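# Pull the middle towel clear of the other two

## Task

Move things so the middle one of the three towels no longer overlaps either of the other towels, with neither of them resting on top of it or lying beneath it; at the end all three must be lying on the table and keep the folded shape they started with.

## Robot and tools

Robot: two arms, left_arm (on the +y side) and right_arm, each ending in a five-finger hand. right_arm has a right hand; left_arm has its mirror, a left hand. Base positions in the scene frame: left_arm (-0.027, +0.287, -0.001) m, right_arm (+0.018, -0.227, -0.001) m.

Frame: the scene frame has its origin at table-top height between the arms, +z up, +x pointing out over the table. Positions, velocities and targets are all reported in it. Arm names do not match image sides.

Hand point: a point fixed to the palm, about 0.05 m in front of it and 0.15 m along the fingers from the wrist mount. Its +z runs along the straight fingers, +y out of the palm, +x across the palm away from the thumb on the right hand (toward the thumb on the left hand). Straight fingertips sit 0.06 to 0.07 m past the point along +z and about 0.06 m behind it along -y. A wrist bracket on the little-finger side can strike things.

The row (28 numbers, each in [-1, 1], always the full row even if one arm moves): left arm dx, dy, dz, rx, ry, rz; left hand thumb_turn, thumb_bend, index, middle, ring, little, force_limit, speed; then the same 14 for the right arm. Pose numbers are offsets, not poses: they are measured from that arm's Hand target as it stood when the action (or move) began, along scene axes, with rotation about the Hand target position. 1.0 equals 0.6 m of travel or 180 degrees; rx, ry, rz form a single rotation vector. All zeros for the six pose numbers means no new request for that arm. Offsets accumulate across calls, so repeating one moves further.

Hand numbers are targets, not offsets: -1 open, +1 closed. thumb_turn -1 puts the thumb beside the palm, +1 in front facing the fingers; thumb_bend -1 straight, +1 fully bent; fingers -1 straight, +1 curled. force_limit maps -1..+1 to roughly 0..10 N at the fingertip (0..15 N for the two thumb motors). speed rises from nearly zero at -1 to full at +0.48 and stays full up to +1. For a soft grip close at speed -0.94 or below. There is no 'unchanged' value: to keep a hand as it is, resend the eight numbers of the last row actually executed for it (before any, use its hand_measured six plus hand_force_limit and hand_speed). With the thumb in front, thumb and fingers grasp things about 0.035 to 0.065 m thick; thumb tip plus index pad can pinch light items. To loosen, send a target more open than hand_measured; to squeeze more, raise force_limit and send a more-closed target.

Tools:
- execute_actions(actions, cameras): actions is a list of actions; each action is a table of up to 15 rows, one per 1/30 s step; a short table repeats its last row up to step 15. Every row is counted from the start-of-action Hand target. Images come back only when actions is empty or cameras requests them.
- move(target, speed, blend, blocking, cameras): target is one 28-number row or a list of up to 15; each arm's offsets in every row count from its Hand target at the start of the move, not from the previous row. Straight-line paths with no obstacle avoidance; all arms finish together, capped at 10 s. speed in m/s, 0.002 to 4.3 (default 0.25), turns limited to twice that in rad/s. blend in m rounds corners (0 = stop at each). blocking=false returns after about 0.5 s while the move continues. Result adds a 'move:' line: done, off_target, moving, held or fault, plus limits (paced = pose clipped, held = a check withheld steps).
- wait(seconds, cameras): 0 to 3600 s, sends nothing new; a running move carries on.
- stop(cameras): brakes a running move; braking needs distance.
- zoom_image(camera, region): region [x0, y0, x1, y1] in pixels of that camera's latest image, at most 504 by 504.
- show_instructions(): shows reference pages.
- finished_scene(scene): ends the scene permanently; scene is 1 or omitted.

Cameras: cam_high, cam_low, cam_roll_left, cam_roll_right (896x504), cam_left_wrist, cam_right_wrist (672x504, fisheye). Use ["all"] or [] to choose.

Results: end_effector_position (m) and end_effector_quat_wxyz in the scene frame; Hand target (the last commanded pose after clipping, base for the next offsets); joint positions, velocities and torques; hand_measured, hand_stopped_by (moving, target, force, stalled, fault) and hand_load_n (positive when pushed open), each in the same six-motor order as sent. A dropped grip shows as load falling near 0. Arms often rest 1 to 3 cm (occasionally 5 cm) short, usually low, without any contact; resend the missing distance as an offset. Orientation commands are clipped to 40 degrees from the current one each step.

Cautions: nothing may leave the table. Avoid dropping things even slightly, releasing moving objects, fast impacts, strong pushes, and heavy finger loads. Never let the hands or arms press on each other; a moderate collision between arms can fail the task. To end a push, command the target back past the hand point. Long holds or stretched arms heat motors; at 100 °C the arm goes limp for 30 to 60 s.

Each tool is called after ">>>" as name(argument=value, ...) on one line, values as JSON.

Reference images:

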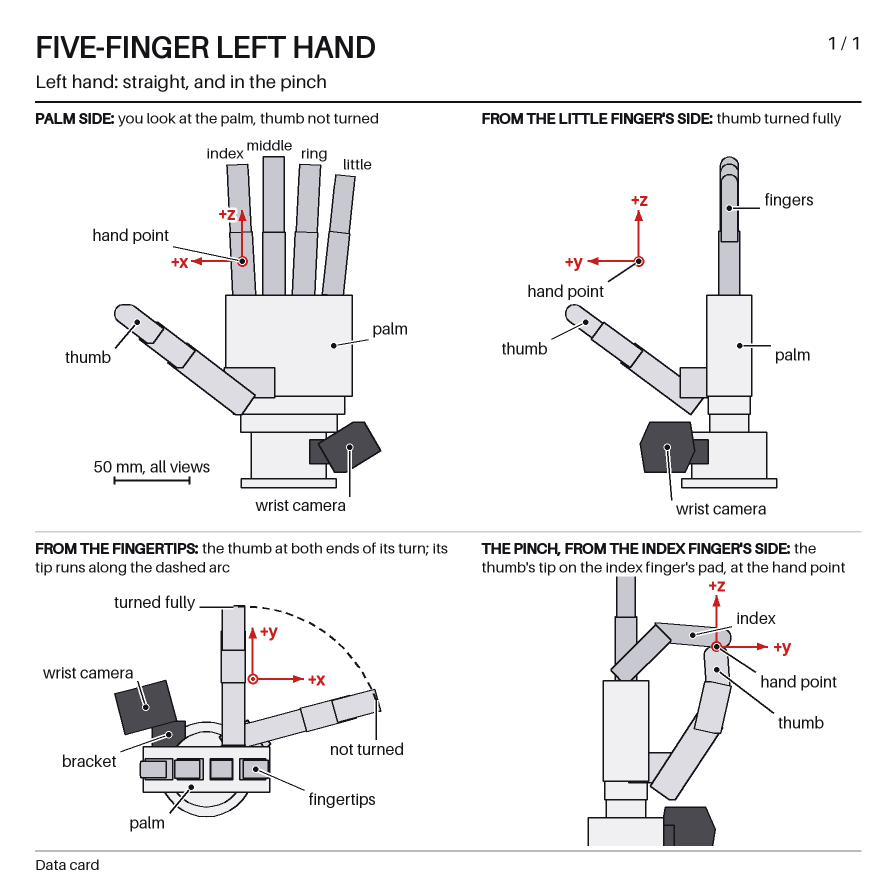

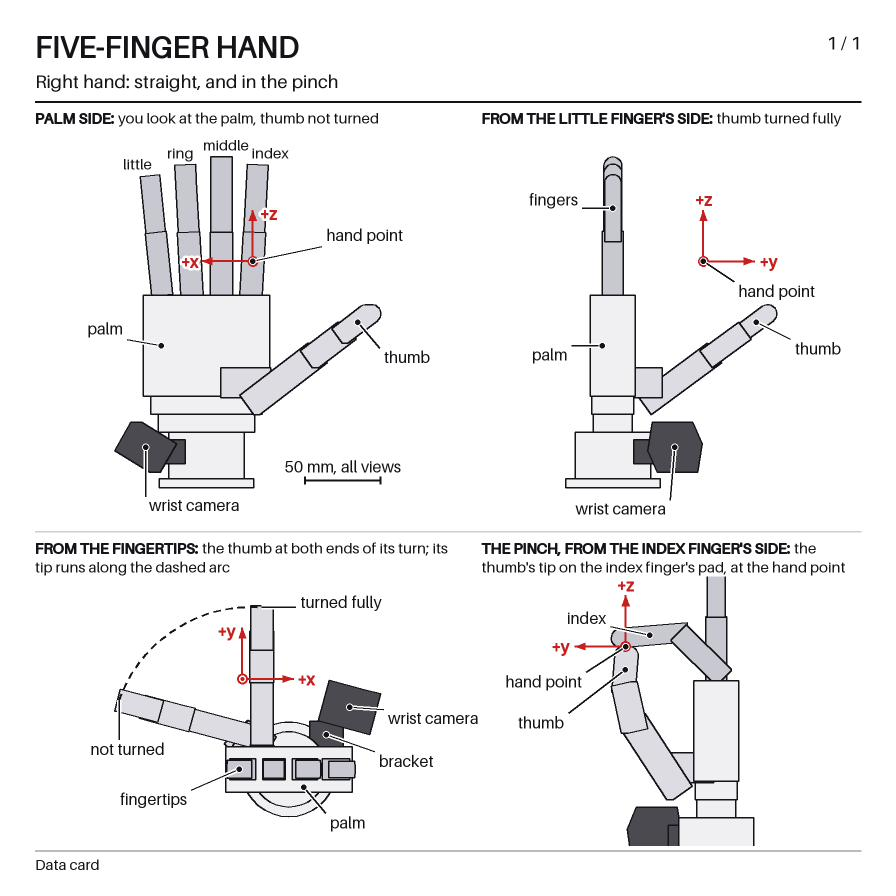

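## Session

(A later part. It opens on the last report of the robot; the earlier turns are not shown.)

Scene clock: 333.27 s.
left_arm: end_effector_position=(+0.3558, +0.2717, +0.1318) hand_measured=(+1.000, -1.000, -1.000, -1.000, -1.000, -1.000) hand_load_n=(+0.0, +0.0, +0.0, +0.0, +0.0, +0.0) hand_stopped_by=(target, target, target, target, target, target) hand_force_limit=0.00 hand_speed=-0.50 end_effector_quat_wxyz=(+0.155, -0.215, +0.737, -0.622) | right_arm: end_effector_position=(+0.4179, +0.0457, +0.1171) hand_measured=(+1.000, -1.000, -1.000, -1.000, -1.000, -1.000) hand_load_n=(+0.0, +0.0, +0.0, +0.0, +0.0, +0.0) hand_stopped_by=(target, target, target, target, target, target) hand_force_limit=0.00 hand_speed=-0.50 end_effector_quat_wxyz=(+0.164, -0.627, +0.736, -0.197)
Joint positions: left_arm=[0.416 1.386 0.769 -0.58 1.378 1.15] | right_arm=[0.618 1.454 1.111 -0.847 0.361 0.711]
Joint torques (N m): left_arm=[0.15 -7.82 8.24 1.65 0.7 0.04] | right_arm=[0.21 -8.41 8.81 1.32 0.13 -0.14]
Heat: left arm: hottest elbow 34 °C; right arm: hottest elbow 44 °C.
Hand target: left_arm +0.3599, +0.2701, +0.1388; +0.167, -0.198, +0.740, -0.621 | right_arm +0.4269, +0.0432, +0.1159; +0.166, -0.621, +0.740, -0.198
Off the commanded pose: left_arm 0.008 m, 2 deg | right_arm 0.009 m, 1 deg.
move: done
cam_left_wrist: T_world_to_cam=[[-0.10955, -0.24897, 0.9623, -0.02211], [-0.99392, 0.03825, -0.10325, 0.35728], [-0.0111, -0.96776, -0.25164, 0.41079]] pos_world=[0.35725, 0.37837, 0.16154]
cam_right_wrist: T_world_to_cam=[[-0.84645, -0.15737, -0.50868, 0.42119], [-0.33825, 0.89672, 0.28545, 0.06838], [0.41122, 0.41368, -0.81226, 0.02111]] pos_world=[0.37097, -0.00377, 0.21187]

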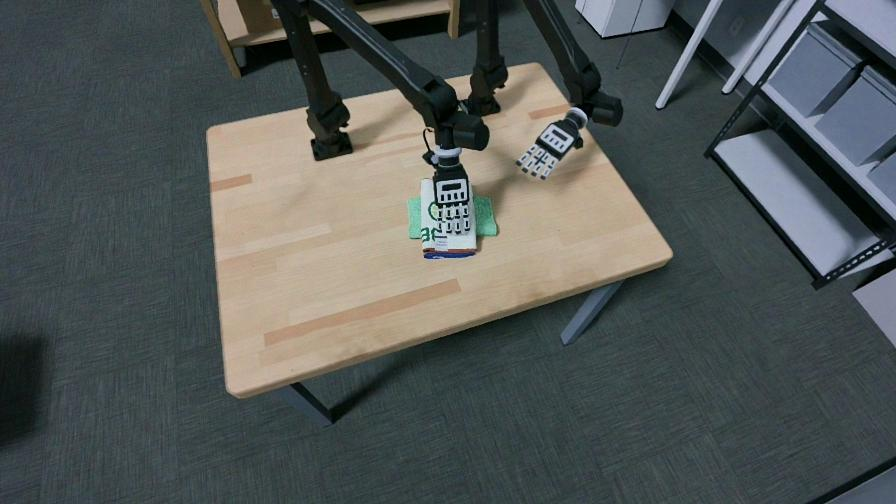

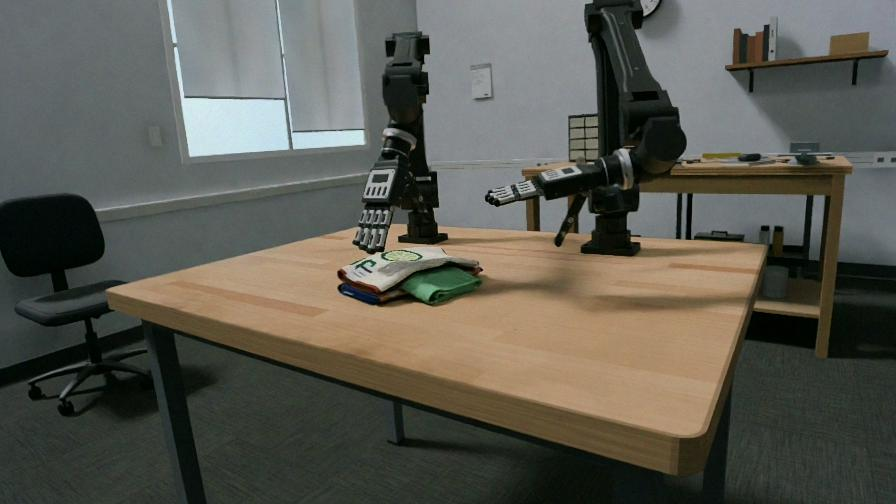

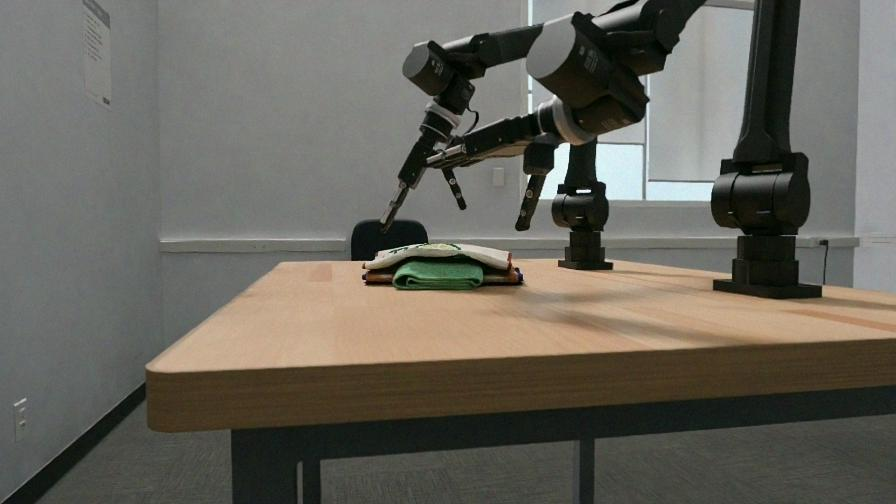

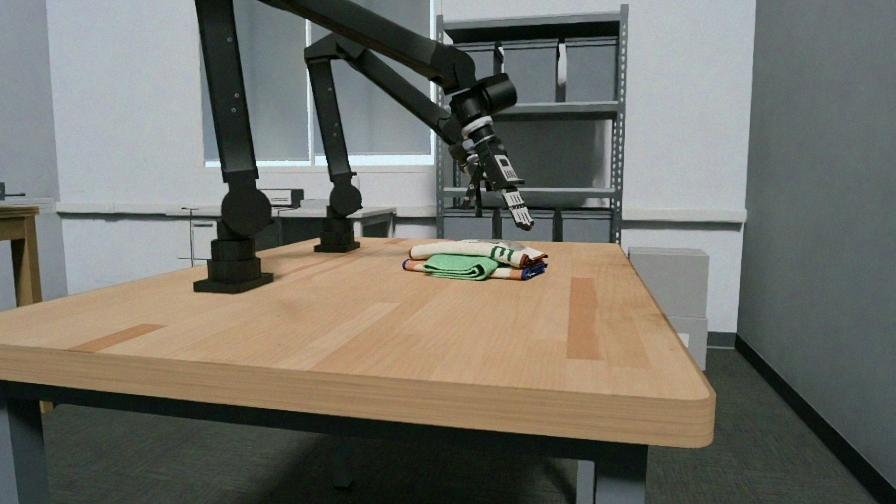

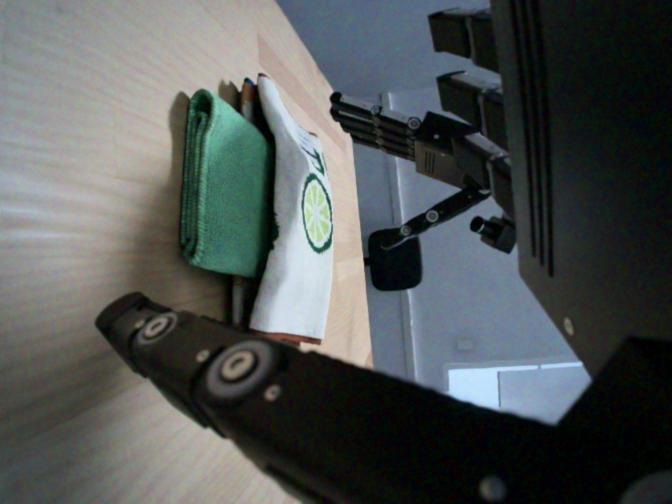

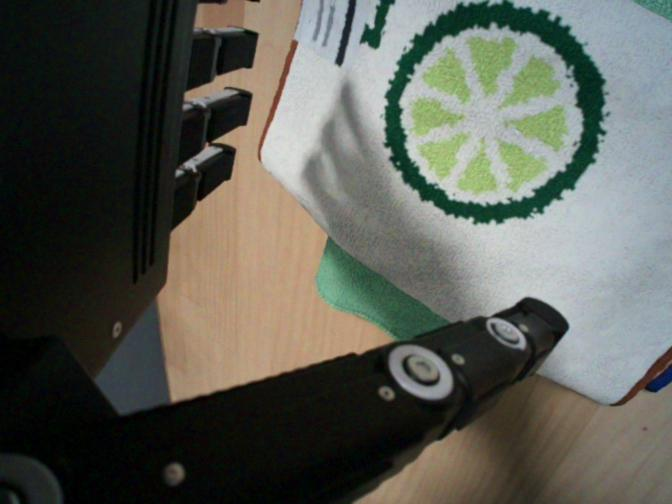

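>>> move(target=[0,0,0,0,0,0,1,-1,-1,-1,-1,-1,0,-0.5,-0.01,-0.01,-0.083,0,0,0,1,-1,-1,-1,-1,-1,0,-0.5], speed=0.05, cameras=["cam_high","cam_low","cam_roll_left"])

>>> zoom_image(camera="cam_low", region=[320, 160, 500, 320])

>>> zoom_image(camera="cam_roll_left", region=[340, 160, 560, 310])

Scene clock: 343.77 s.
left_arm: end_effector_position=(+0.3558, +0.2717, +0.1318) hand_measured=(+1.000, -1.000, -1.000, -1.000, -1.000, -1.000) hand_load_n=(+0.0, +0.0, +0.0, +0.0, +0.0, +0.0) hand_stopped_by=(target, target, target, target, target, target) hand_force_limit=0.00 hand_speed=-0.50 end_effector_quat_wxyz=(+0.155, -0.215, +0.737, -0.622) | right_arm: end_effector_position=(+0.4195, +0.0453, +0.0773) hand_measured=(+1.000, -1.000, -1.000, -1.000, -1.000, -1.000) hand_load_n=(+0.0, +0.0, +0.0, +0.0, +0.0, +0.0) hand_stopped_by=(target, target, target, target, target, target) hand_force_limit=0.00 hand_speed=-0.50 end_effector_quat_wxyz=(+0.175, -0.623, +0.737, -0.198)
Joint positions: left_arm=[0.416 1.386 0.769 -0.58 1.378 1.15] | right_arm=[0.615 1.485 1.026 -0.708 0.36 0.711]
Joint torques (N m): left_arm=[0.21 -7.82 8.24 1.66 0.7 0.03] | right_arm=[0.38 -8.29 6.9 1.42 0.12 -0.18]
Heat: left arm: hottest elbow 34 °C; right arm: hottest elbow 43 °C.
Hand target: left_arm +0.3599, +0.2701, +0.1388; +0.167, -0.198, +0.740, -0.621 | right_arm +0.4209, +0.0371, +0.0661; +0.166, -0.621, +0.740, -0.198
Off the commanded pose: left_arm 0.008 m, 2 deg | right_arm 0.014 m, 1 deg.
move: off_target (right_arm)

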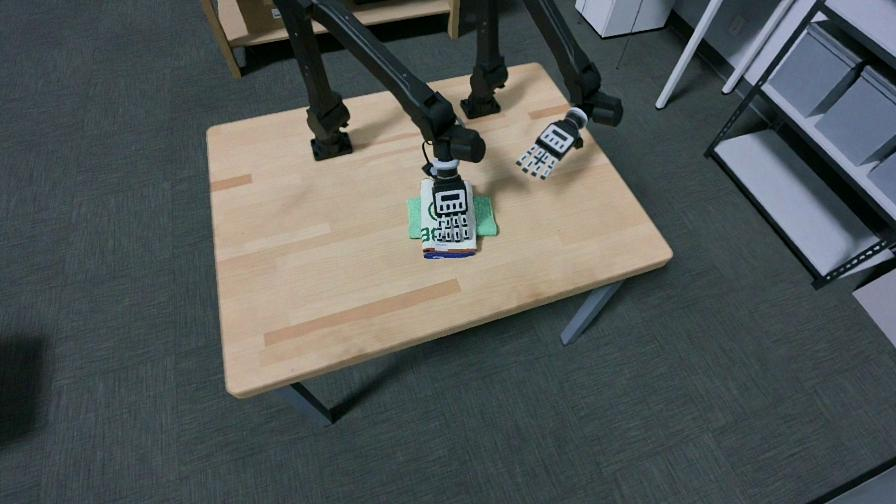

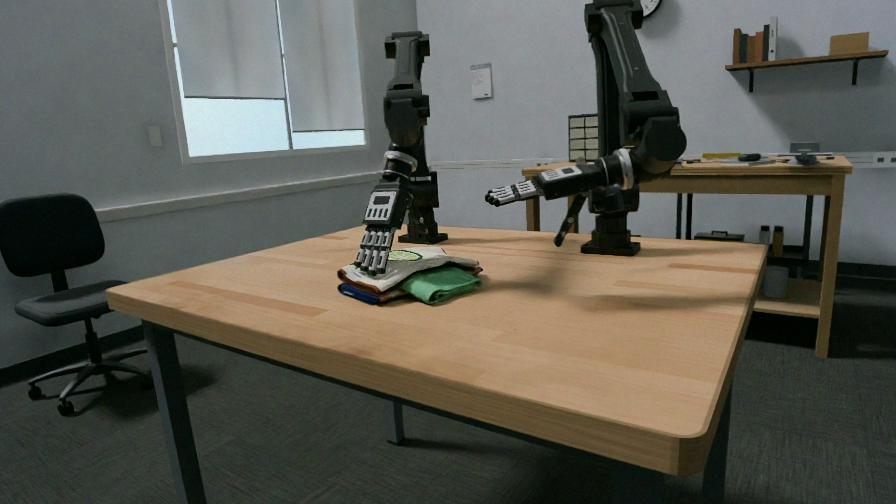

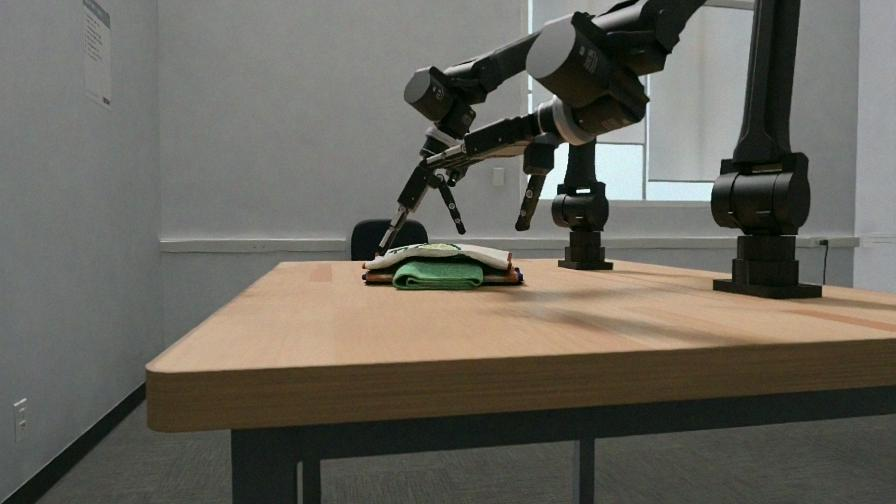

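Scaled by 2.800 from the camera's image (finer frame: 1280x720).

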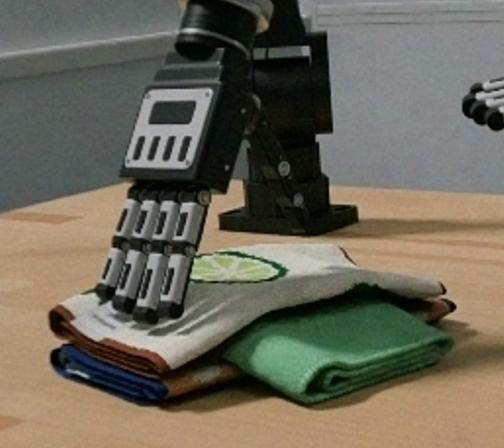

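Scaled by 2.291 from the camera's image (finer frame: 1280x720).

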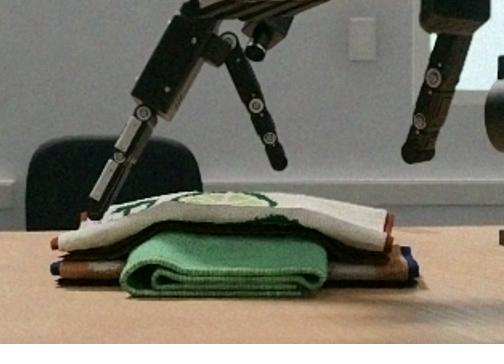

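>>> move(target=[0.05,-0.142,-0.107,0,0,0,1,-0.4,-1,-1,-1,-1,0,-0.5,0,0,0,0,0,0,1,-1,-1,-1,-1,-1,0,-0.5], speed=0.08, cameras=["cam_high","cam_low","cam_roll_left","cam_left_wrist"])

>>> zoom_image(camera="cam_low", region=[320, 140, 560, 320])

>>> zoom_image(camera="cam_roll_left", region=[340, 140, 580, 320])

>>> zoom_image(camera="cam_high", region=[390, 140, 570, 290])

Scene clock: 369.07 s.
left_arm: end_effector_position=(+0.3890, +0.1874, +0.0770) hand_measured=(+1.000, -0.400, -1.000, -1.000, -1.000, -1.000) hand_load_n=(-0.5, +0.0, +0.0, +0.0, +0.0, +0.0) hand_stopped_by=(target, target, target, target, target, target) hand_force_limit=0.00 hand_speed=-0.50 end_effector_quat_wxyz=(+0.168, -0.198, +0.740, -0.620) | right_arm: end_effector_position=(+0.4195, +0.0453, +0.0773) hand_measured=(+1.000, -1.000, -1.000, -1.000, -1.000, -1.000) hand_load_n=(+0.0, +0.0, +0.0, +0.0, +0.0, -0.5) hand_stopped_by=(target, target, target, target, target, target) hand_force_limit=0.00 hand_speed=-0.50 end_effector_quat_wxyz=(+0.175, -0.623, +0.737, -0.198)
Joint positions: left_arm=[0.162 1.506 0.58 0.42 1.203 0.482] | right_arm=[0.615 1.485 1.026 -0.708 0.36 0.711]
Joint torques (N m): left_arm=[0.38 -6.3 6.41 2.56 0.16 -0.13] | right_arm=[0.26 -8.35 6.89 1.43 0.13 -0.18]
Motor temperatures (°C): left_arm=[24 32 33 26 29 27] | right_arm=[29 29 40 24 26 27]
Heat: left arm: hottest elbow 33 °C; right arm: hottest elbow 40 °C.
Hand target: left_arm +0.3899, +0.1848, +0.0746; +0.167, -0.198, +0.740, -0.621 | right_arm +0.4209, +0.0371, +0.0661; +0.166, -0.621, +0.740, -0.198
Off the commanded pose: left_arm 0.004 m, 0 deg | right_arm 0.014 m, 1 deg.
move: done
cam_left_wrist: T_world_to_cam=[[-0.14958, -0.26564, 0.9524, 0.03268], [-0.9887, 0.04922, -0.14156, 0.38666], [-0.00927, -0.96282, -0.27, 0.31559]] pos_world=[0.39011, 0.2935, 0.10882]

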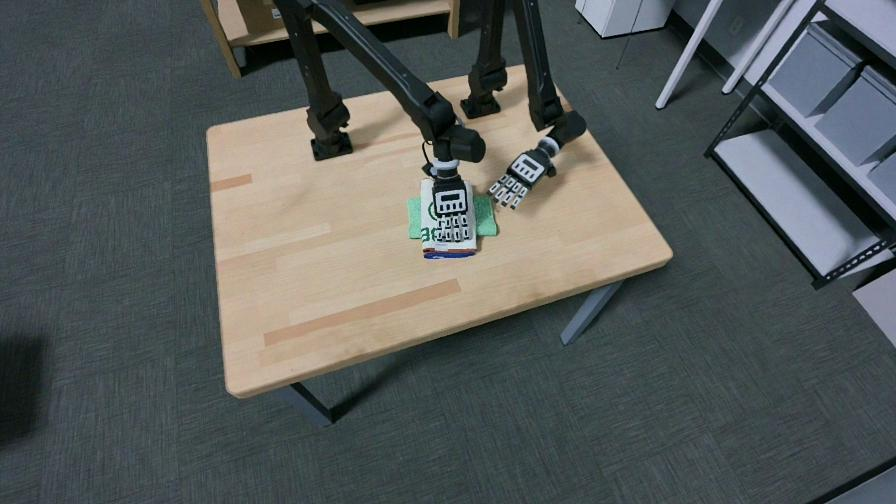

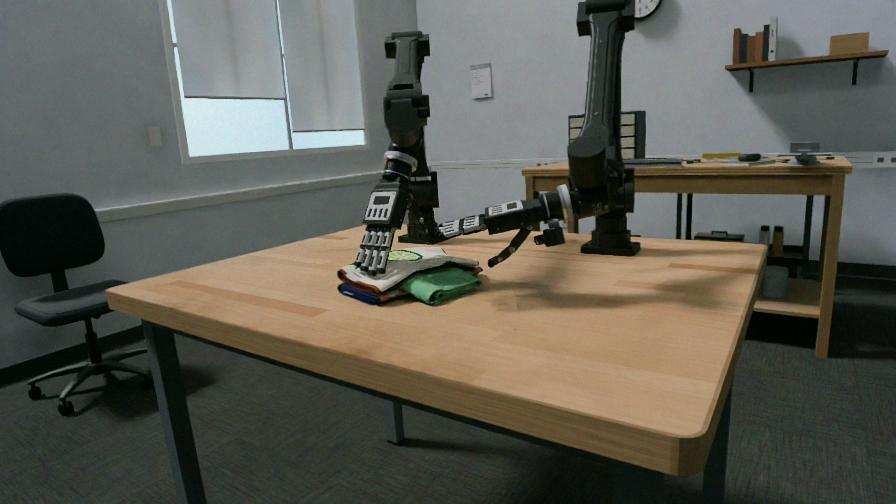

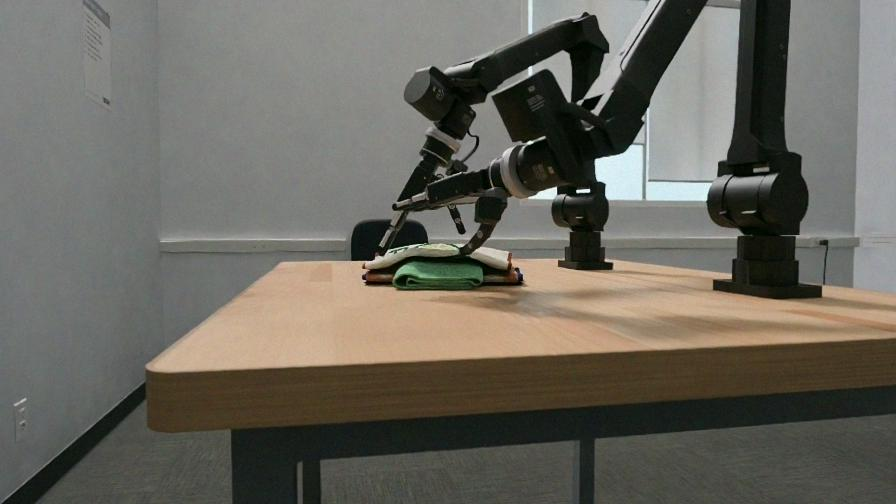

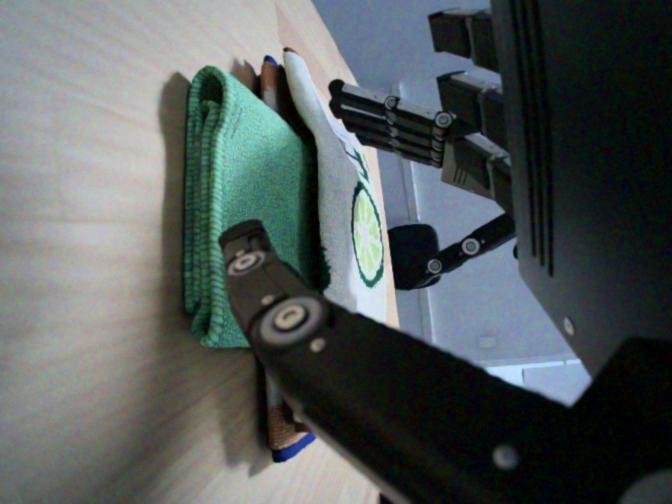

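Scaled by 2.100 from the camera's image (finer frame: 1280x720).

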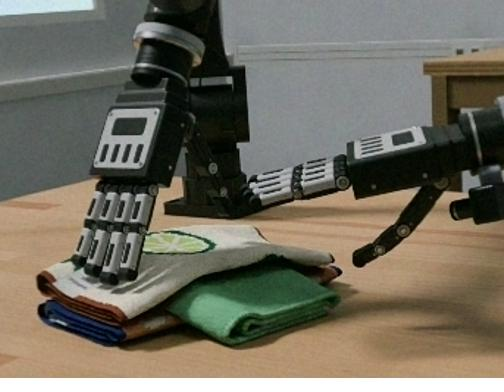

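Scaled by 2.100 from the camera's image (finer frame: 1280x720).

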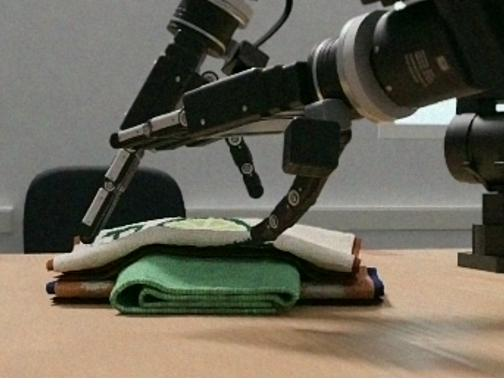

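Scaled by 2.800 from the camera's image (finer frame: 1280x720).

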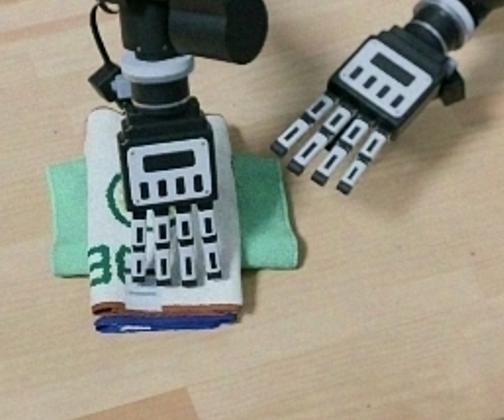

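>>> move(target=[0.0375,-0.065,-0.067,0,0,0,1,-0.4,-1,-1,-1,-1,0,-0.5,0,0,0,0,0,0,1,-1,-1,-1,-1,-1,0,-0.5], speed=0.06, cameras=["cam_high","cam_low","cam_roll_left","cam_left_wrist"])

>>> zoom_image(camera="cam_low", region=[320, 140, 560, 320])

>>> zoom_image(camera="cam_roll_left", region=[340, 140, 580, 320])

>>> zoom_image(camera="cam_left_wrist", region=[120, 0, 520, 400])

Scene clock: 392.57 s.
left_arm: end_effector_position=(+0.4059, +0.1490, +0.0320) hand_measured=(+1.000, -0.400, -1.000, -1.000, -1.000, -1.000) hand_load_n=(+0.0, +0.0, +0.0, +0.0, +0.0, -0.5) hand_stopped_by=(target, target, target, target, target, target) hand_force_limit=0.00 hand_speed=-0.50 end_effector_quat_wxyz=(+0.163, -0.204, +0.741, -0.619) | right_arm: end_effector_position=(+0.4195, +0.0453, +0.0773) hand_measured=(+1.000, -1.000, -1.000, -1.000, -1.000, -1.000) hand_load_n=(+0.0, +0.0, +0.0, +0.0, +0.0, +0.0) hand_stopped_by=(target, target, target, target, target, target) hand_force_limit=0.00 hand_speed=-0.50 end_effector_quat_wxyz=(+0.175, -0.623, +0.737, -0.198)
Joint positions: left_arm=[0.051 1.687 0.58 0.694 1.101 0.362] | right_arm=[0.615 1.485 1.026 -0.708 0.36 0.711]
Joint torques (N m): left_arm=[0.21 -7.53 6.34 2.71 0.09 -0.11] | right_arm=[0.21 -8.41 6.9 1.37 0.13 -0.18]
Heat: left arm: hottest shoulder 32 °C; right arm: hottest elbow 38 °C.
Hand target: left_arm +0.4124, +0.1458, +0.0344; +0.167, -0.198, +0.740, -0.621 | right_arm +0.4209, +0.0371, +0.0661; +0.166, -0.621, +0.740, -0.198
Off the commanded pose: left_arm 0.008 m, 1 deg | right_arm 0.014 m, 1 deg.
move: done
cam_left_wrist: T_world_to_cam=[[-0.13336, -0.26505, 0.95497, 0.06111], [-0.99099, 0.04737, -0.12525, 0.3997], [-0.01204, -0.96307, -0.26898, 0.26772]] pos_world=[0.40748, 0.2551, 0.06372]

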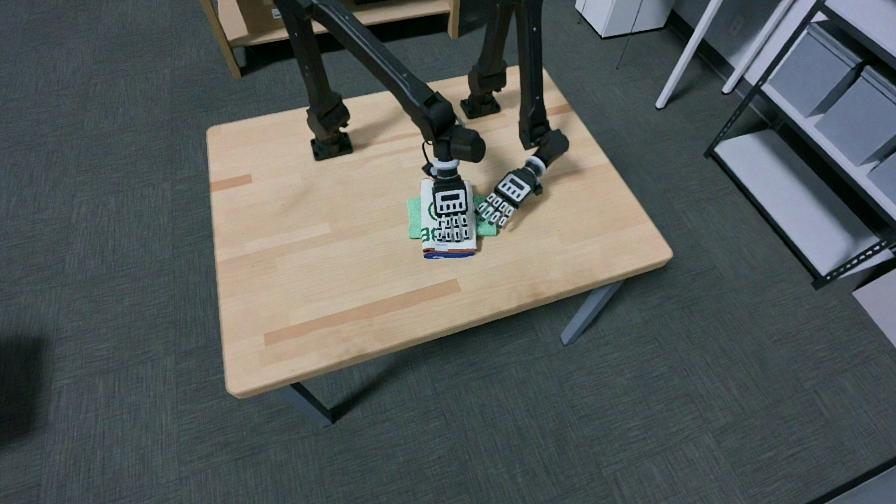

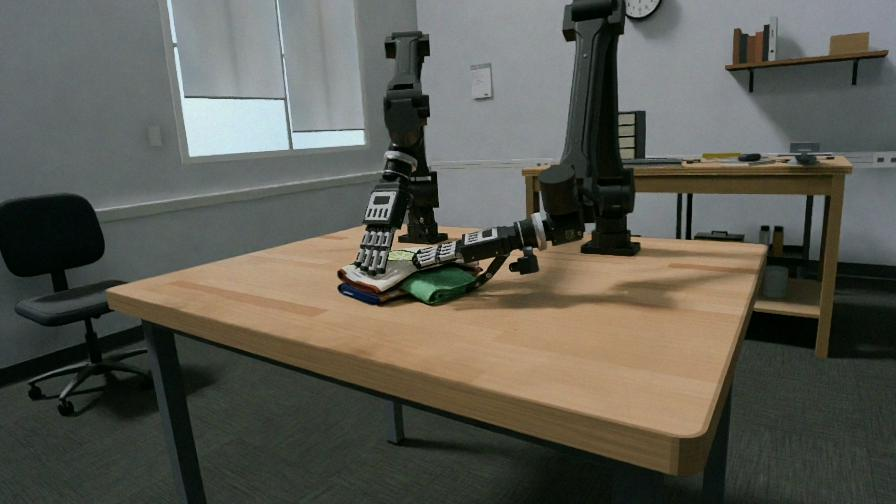

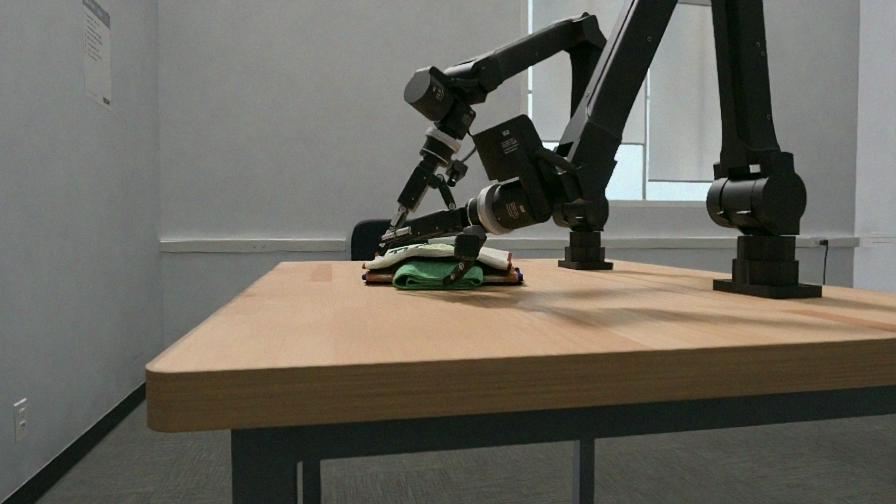

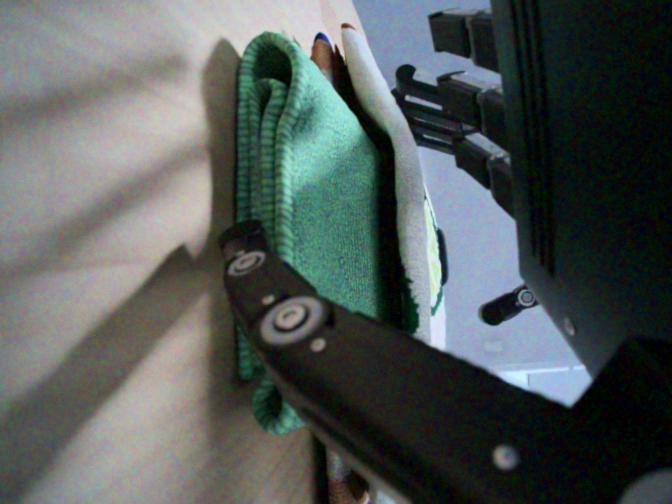

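Scaled by 2.100 from the camera's image (finer frame: 1280x720).

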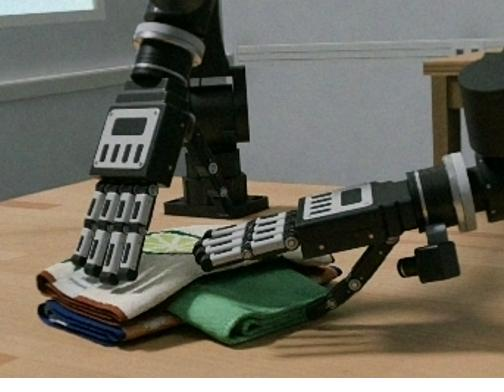

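Scaled by 2.100 from the camera's image (finer frame: 1280x720).

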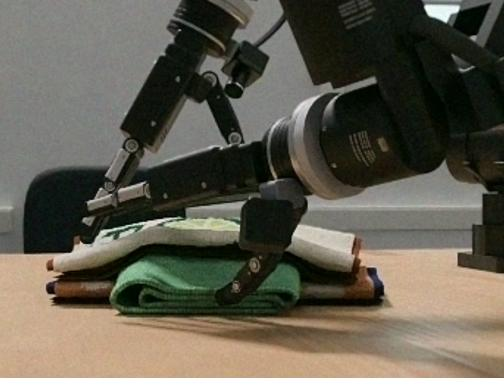

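Scaled by 1.260 from the camera's image (finer frame: 960x720).

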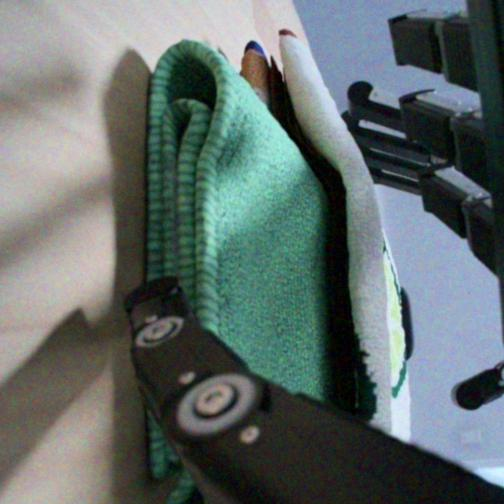

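>>> move(target=[[0,0,-0.015,0,0,0,1,-0.4,-1,-1,-1,-1,0,-0.5,0,0,-0.03,0,0,0,1,-1,-1,-1,-1,-1,0,-0.5],[0.0242,-0.042,-0.015,0,0,0,1,-0.4,-1,-1,-1,-1,0,-0.5,0,0,-0.03,0,0,0,1,-1,-1,-1,-1,-1,0,-0.5]], speed=0.04, cameras=["cam_high","cam_low","cam_roll_left","cam_left_wrist"])

>>> zoom_image(camera="cam_low", region=[320, 140, 560, 320])

>>> zoom_image(camera="cam_roll_left", region=[340, 140, 580, 320])

>>> zoom_image(camera="cam_left_wrist", region=[120, 0, 520, 400])

Scene clock: 417.97 s.
left_arm: end_effector_position=(+0.4168, +0.1259, +0.0226) hand_measured=(+1.000, -0.400, -1.000, -1.000, -1.000, -1.000) hand_load_n=(-0.5, -0.5, +0.0, +0.0, +0.0, +0.0) hand_stopped_by=(target, target, target, target, target, target) hand_force_limit=0.00 hand_speed=-0.50 end_effector_quat_wxyz=(+0.163, -0.206, +0.742, -0.617) | right_arm: end_effector_position=(+0.4214, +0.0467, +0.0651) hand_measured=(+1.000, -1.000, -1.000, -1.000, -1.000, -1.000) hand_load_n=(+0.0, +0.0, +0.0, +0.0, +0.0, +0.0) hand_stopped_by=(target, target, target, target, target, target) hand_force_limit=0.00 hand_speed=-0.50 end_effector_quat_wxyz=(+0.180, -0.621, +0.737, -0.198)
Joint positions: left_arm=[-0.013 1.74 0.6 0.767 1.039 0.311] | right_arm=[0.615 1.501 1.005 -0.66 0.36 0.711]
Joint torques (N m): left_arm=[-0.09 -7.53 7.09 2.7 0.05 -0.11] | right_arm=[0.21 -7.88 6.39 1.51 0.12 -0.17]
Heat: left arm: hottest shoulder 32 °C; right arm: hottest elbow 38 °C.
Hand target: left_arm +0.4270, +0.1207, +0.0253; +0.167, -0.198, +0.740, -0.621 | right_arm +0.4209, +0.0371, +0.0482; +0.166, -0.621, +0.740, -0.198
Off the commanded pose: left_arm 0.012 m, 1 deg | right_arm 0.019 m, 2 deg.
move: off_target (left_arm, right_arm)
cam_left_wrist: T_world_to_cam=[[-0.12917, -0.26683, 0.95505, 0.06394], [-0.99157, 0.04425, -0.12175, 0.41091], [-0.00978, -0.96273, -0.2703, 0.24215]] pos_world=[0.41808, 0.23201, 0.05441]

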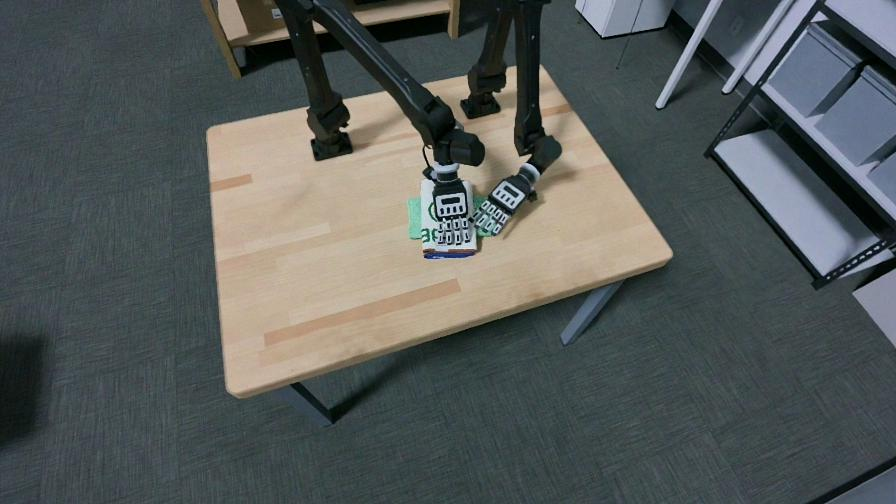

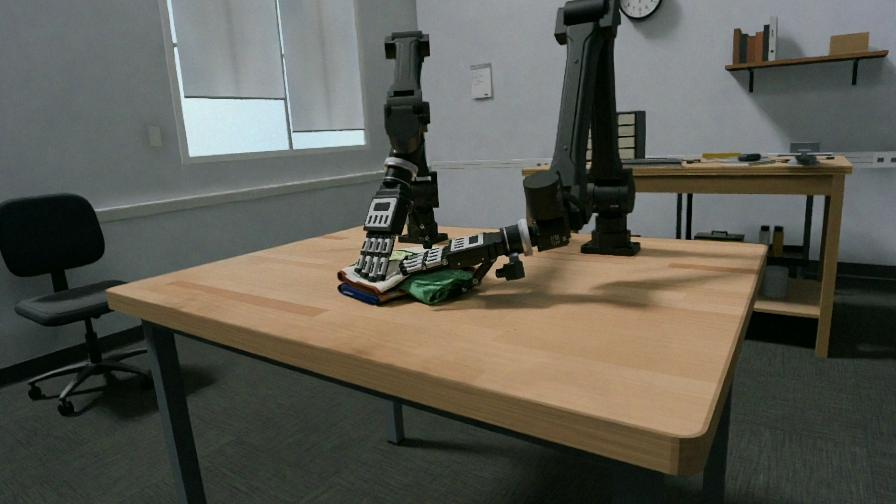

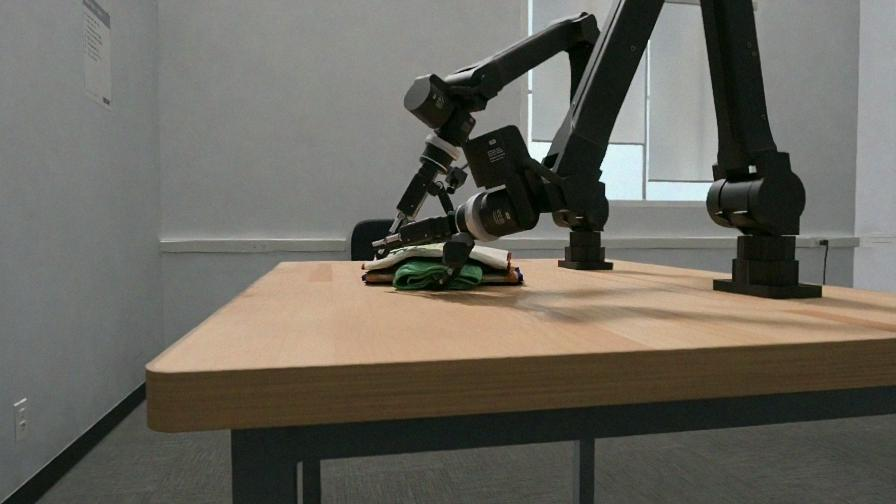

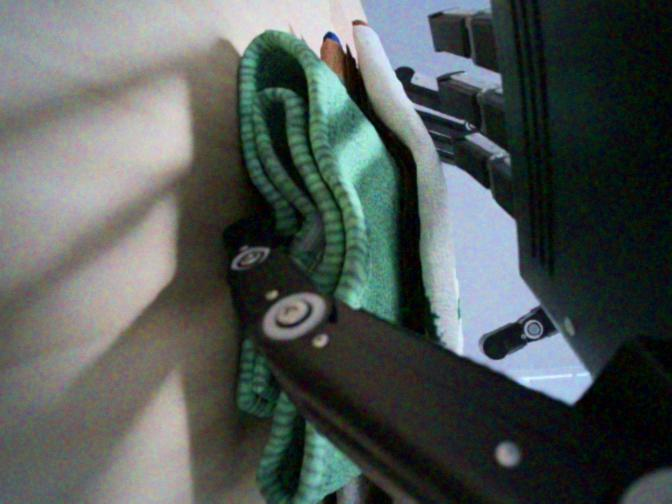

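Scaled by 2.100 from the camera's image (finer frame: 1280x720).

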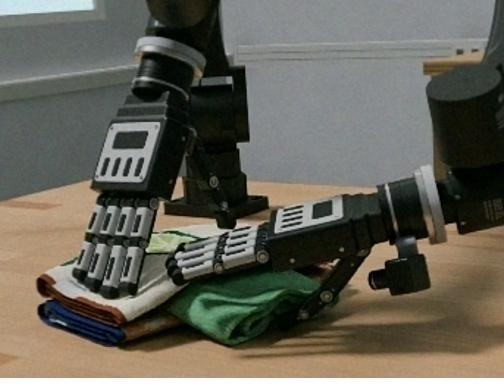

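Scaled by 2.100 from the camera's image (finer frame: 1280x720).

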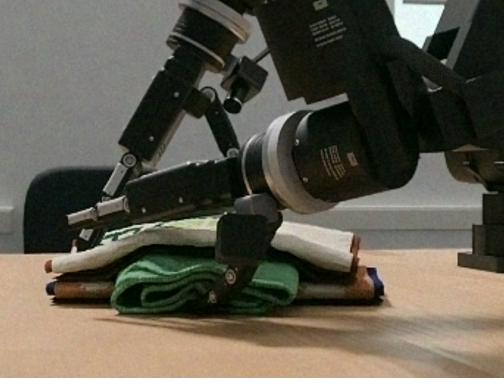

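Scaled by 1.260 from the camera's image (finer frame: 960x720).

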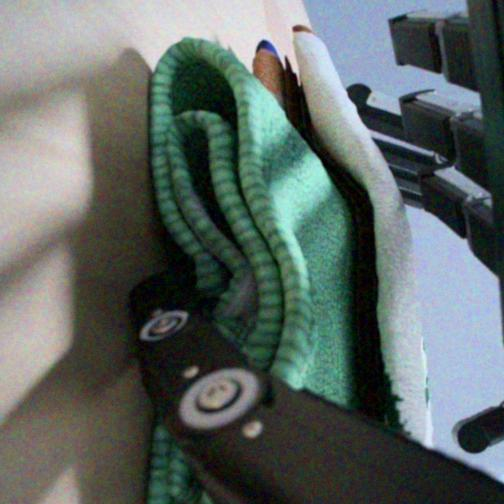

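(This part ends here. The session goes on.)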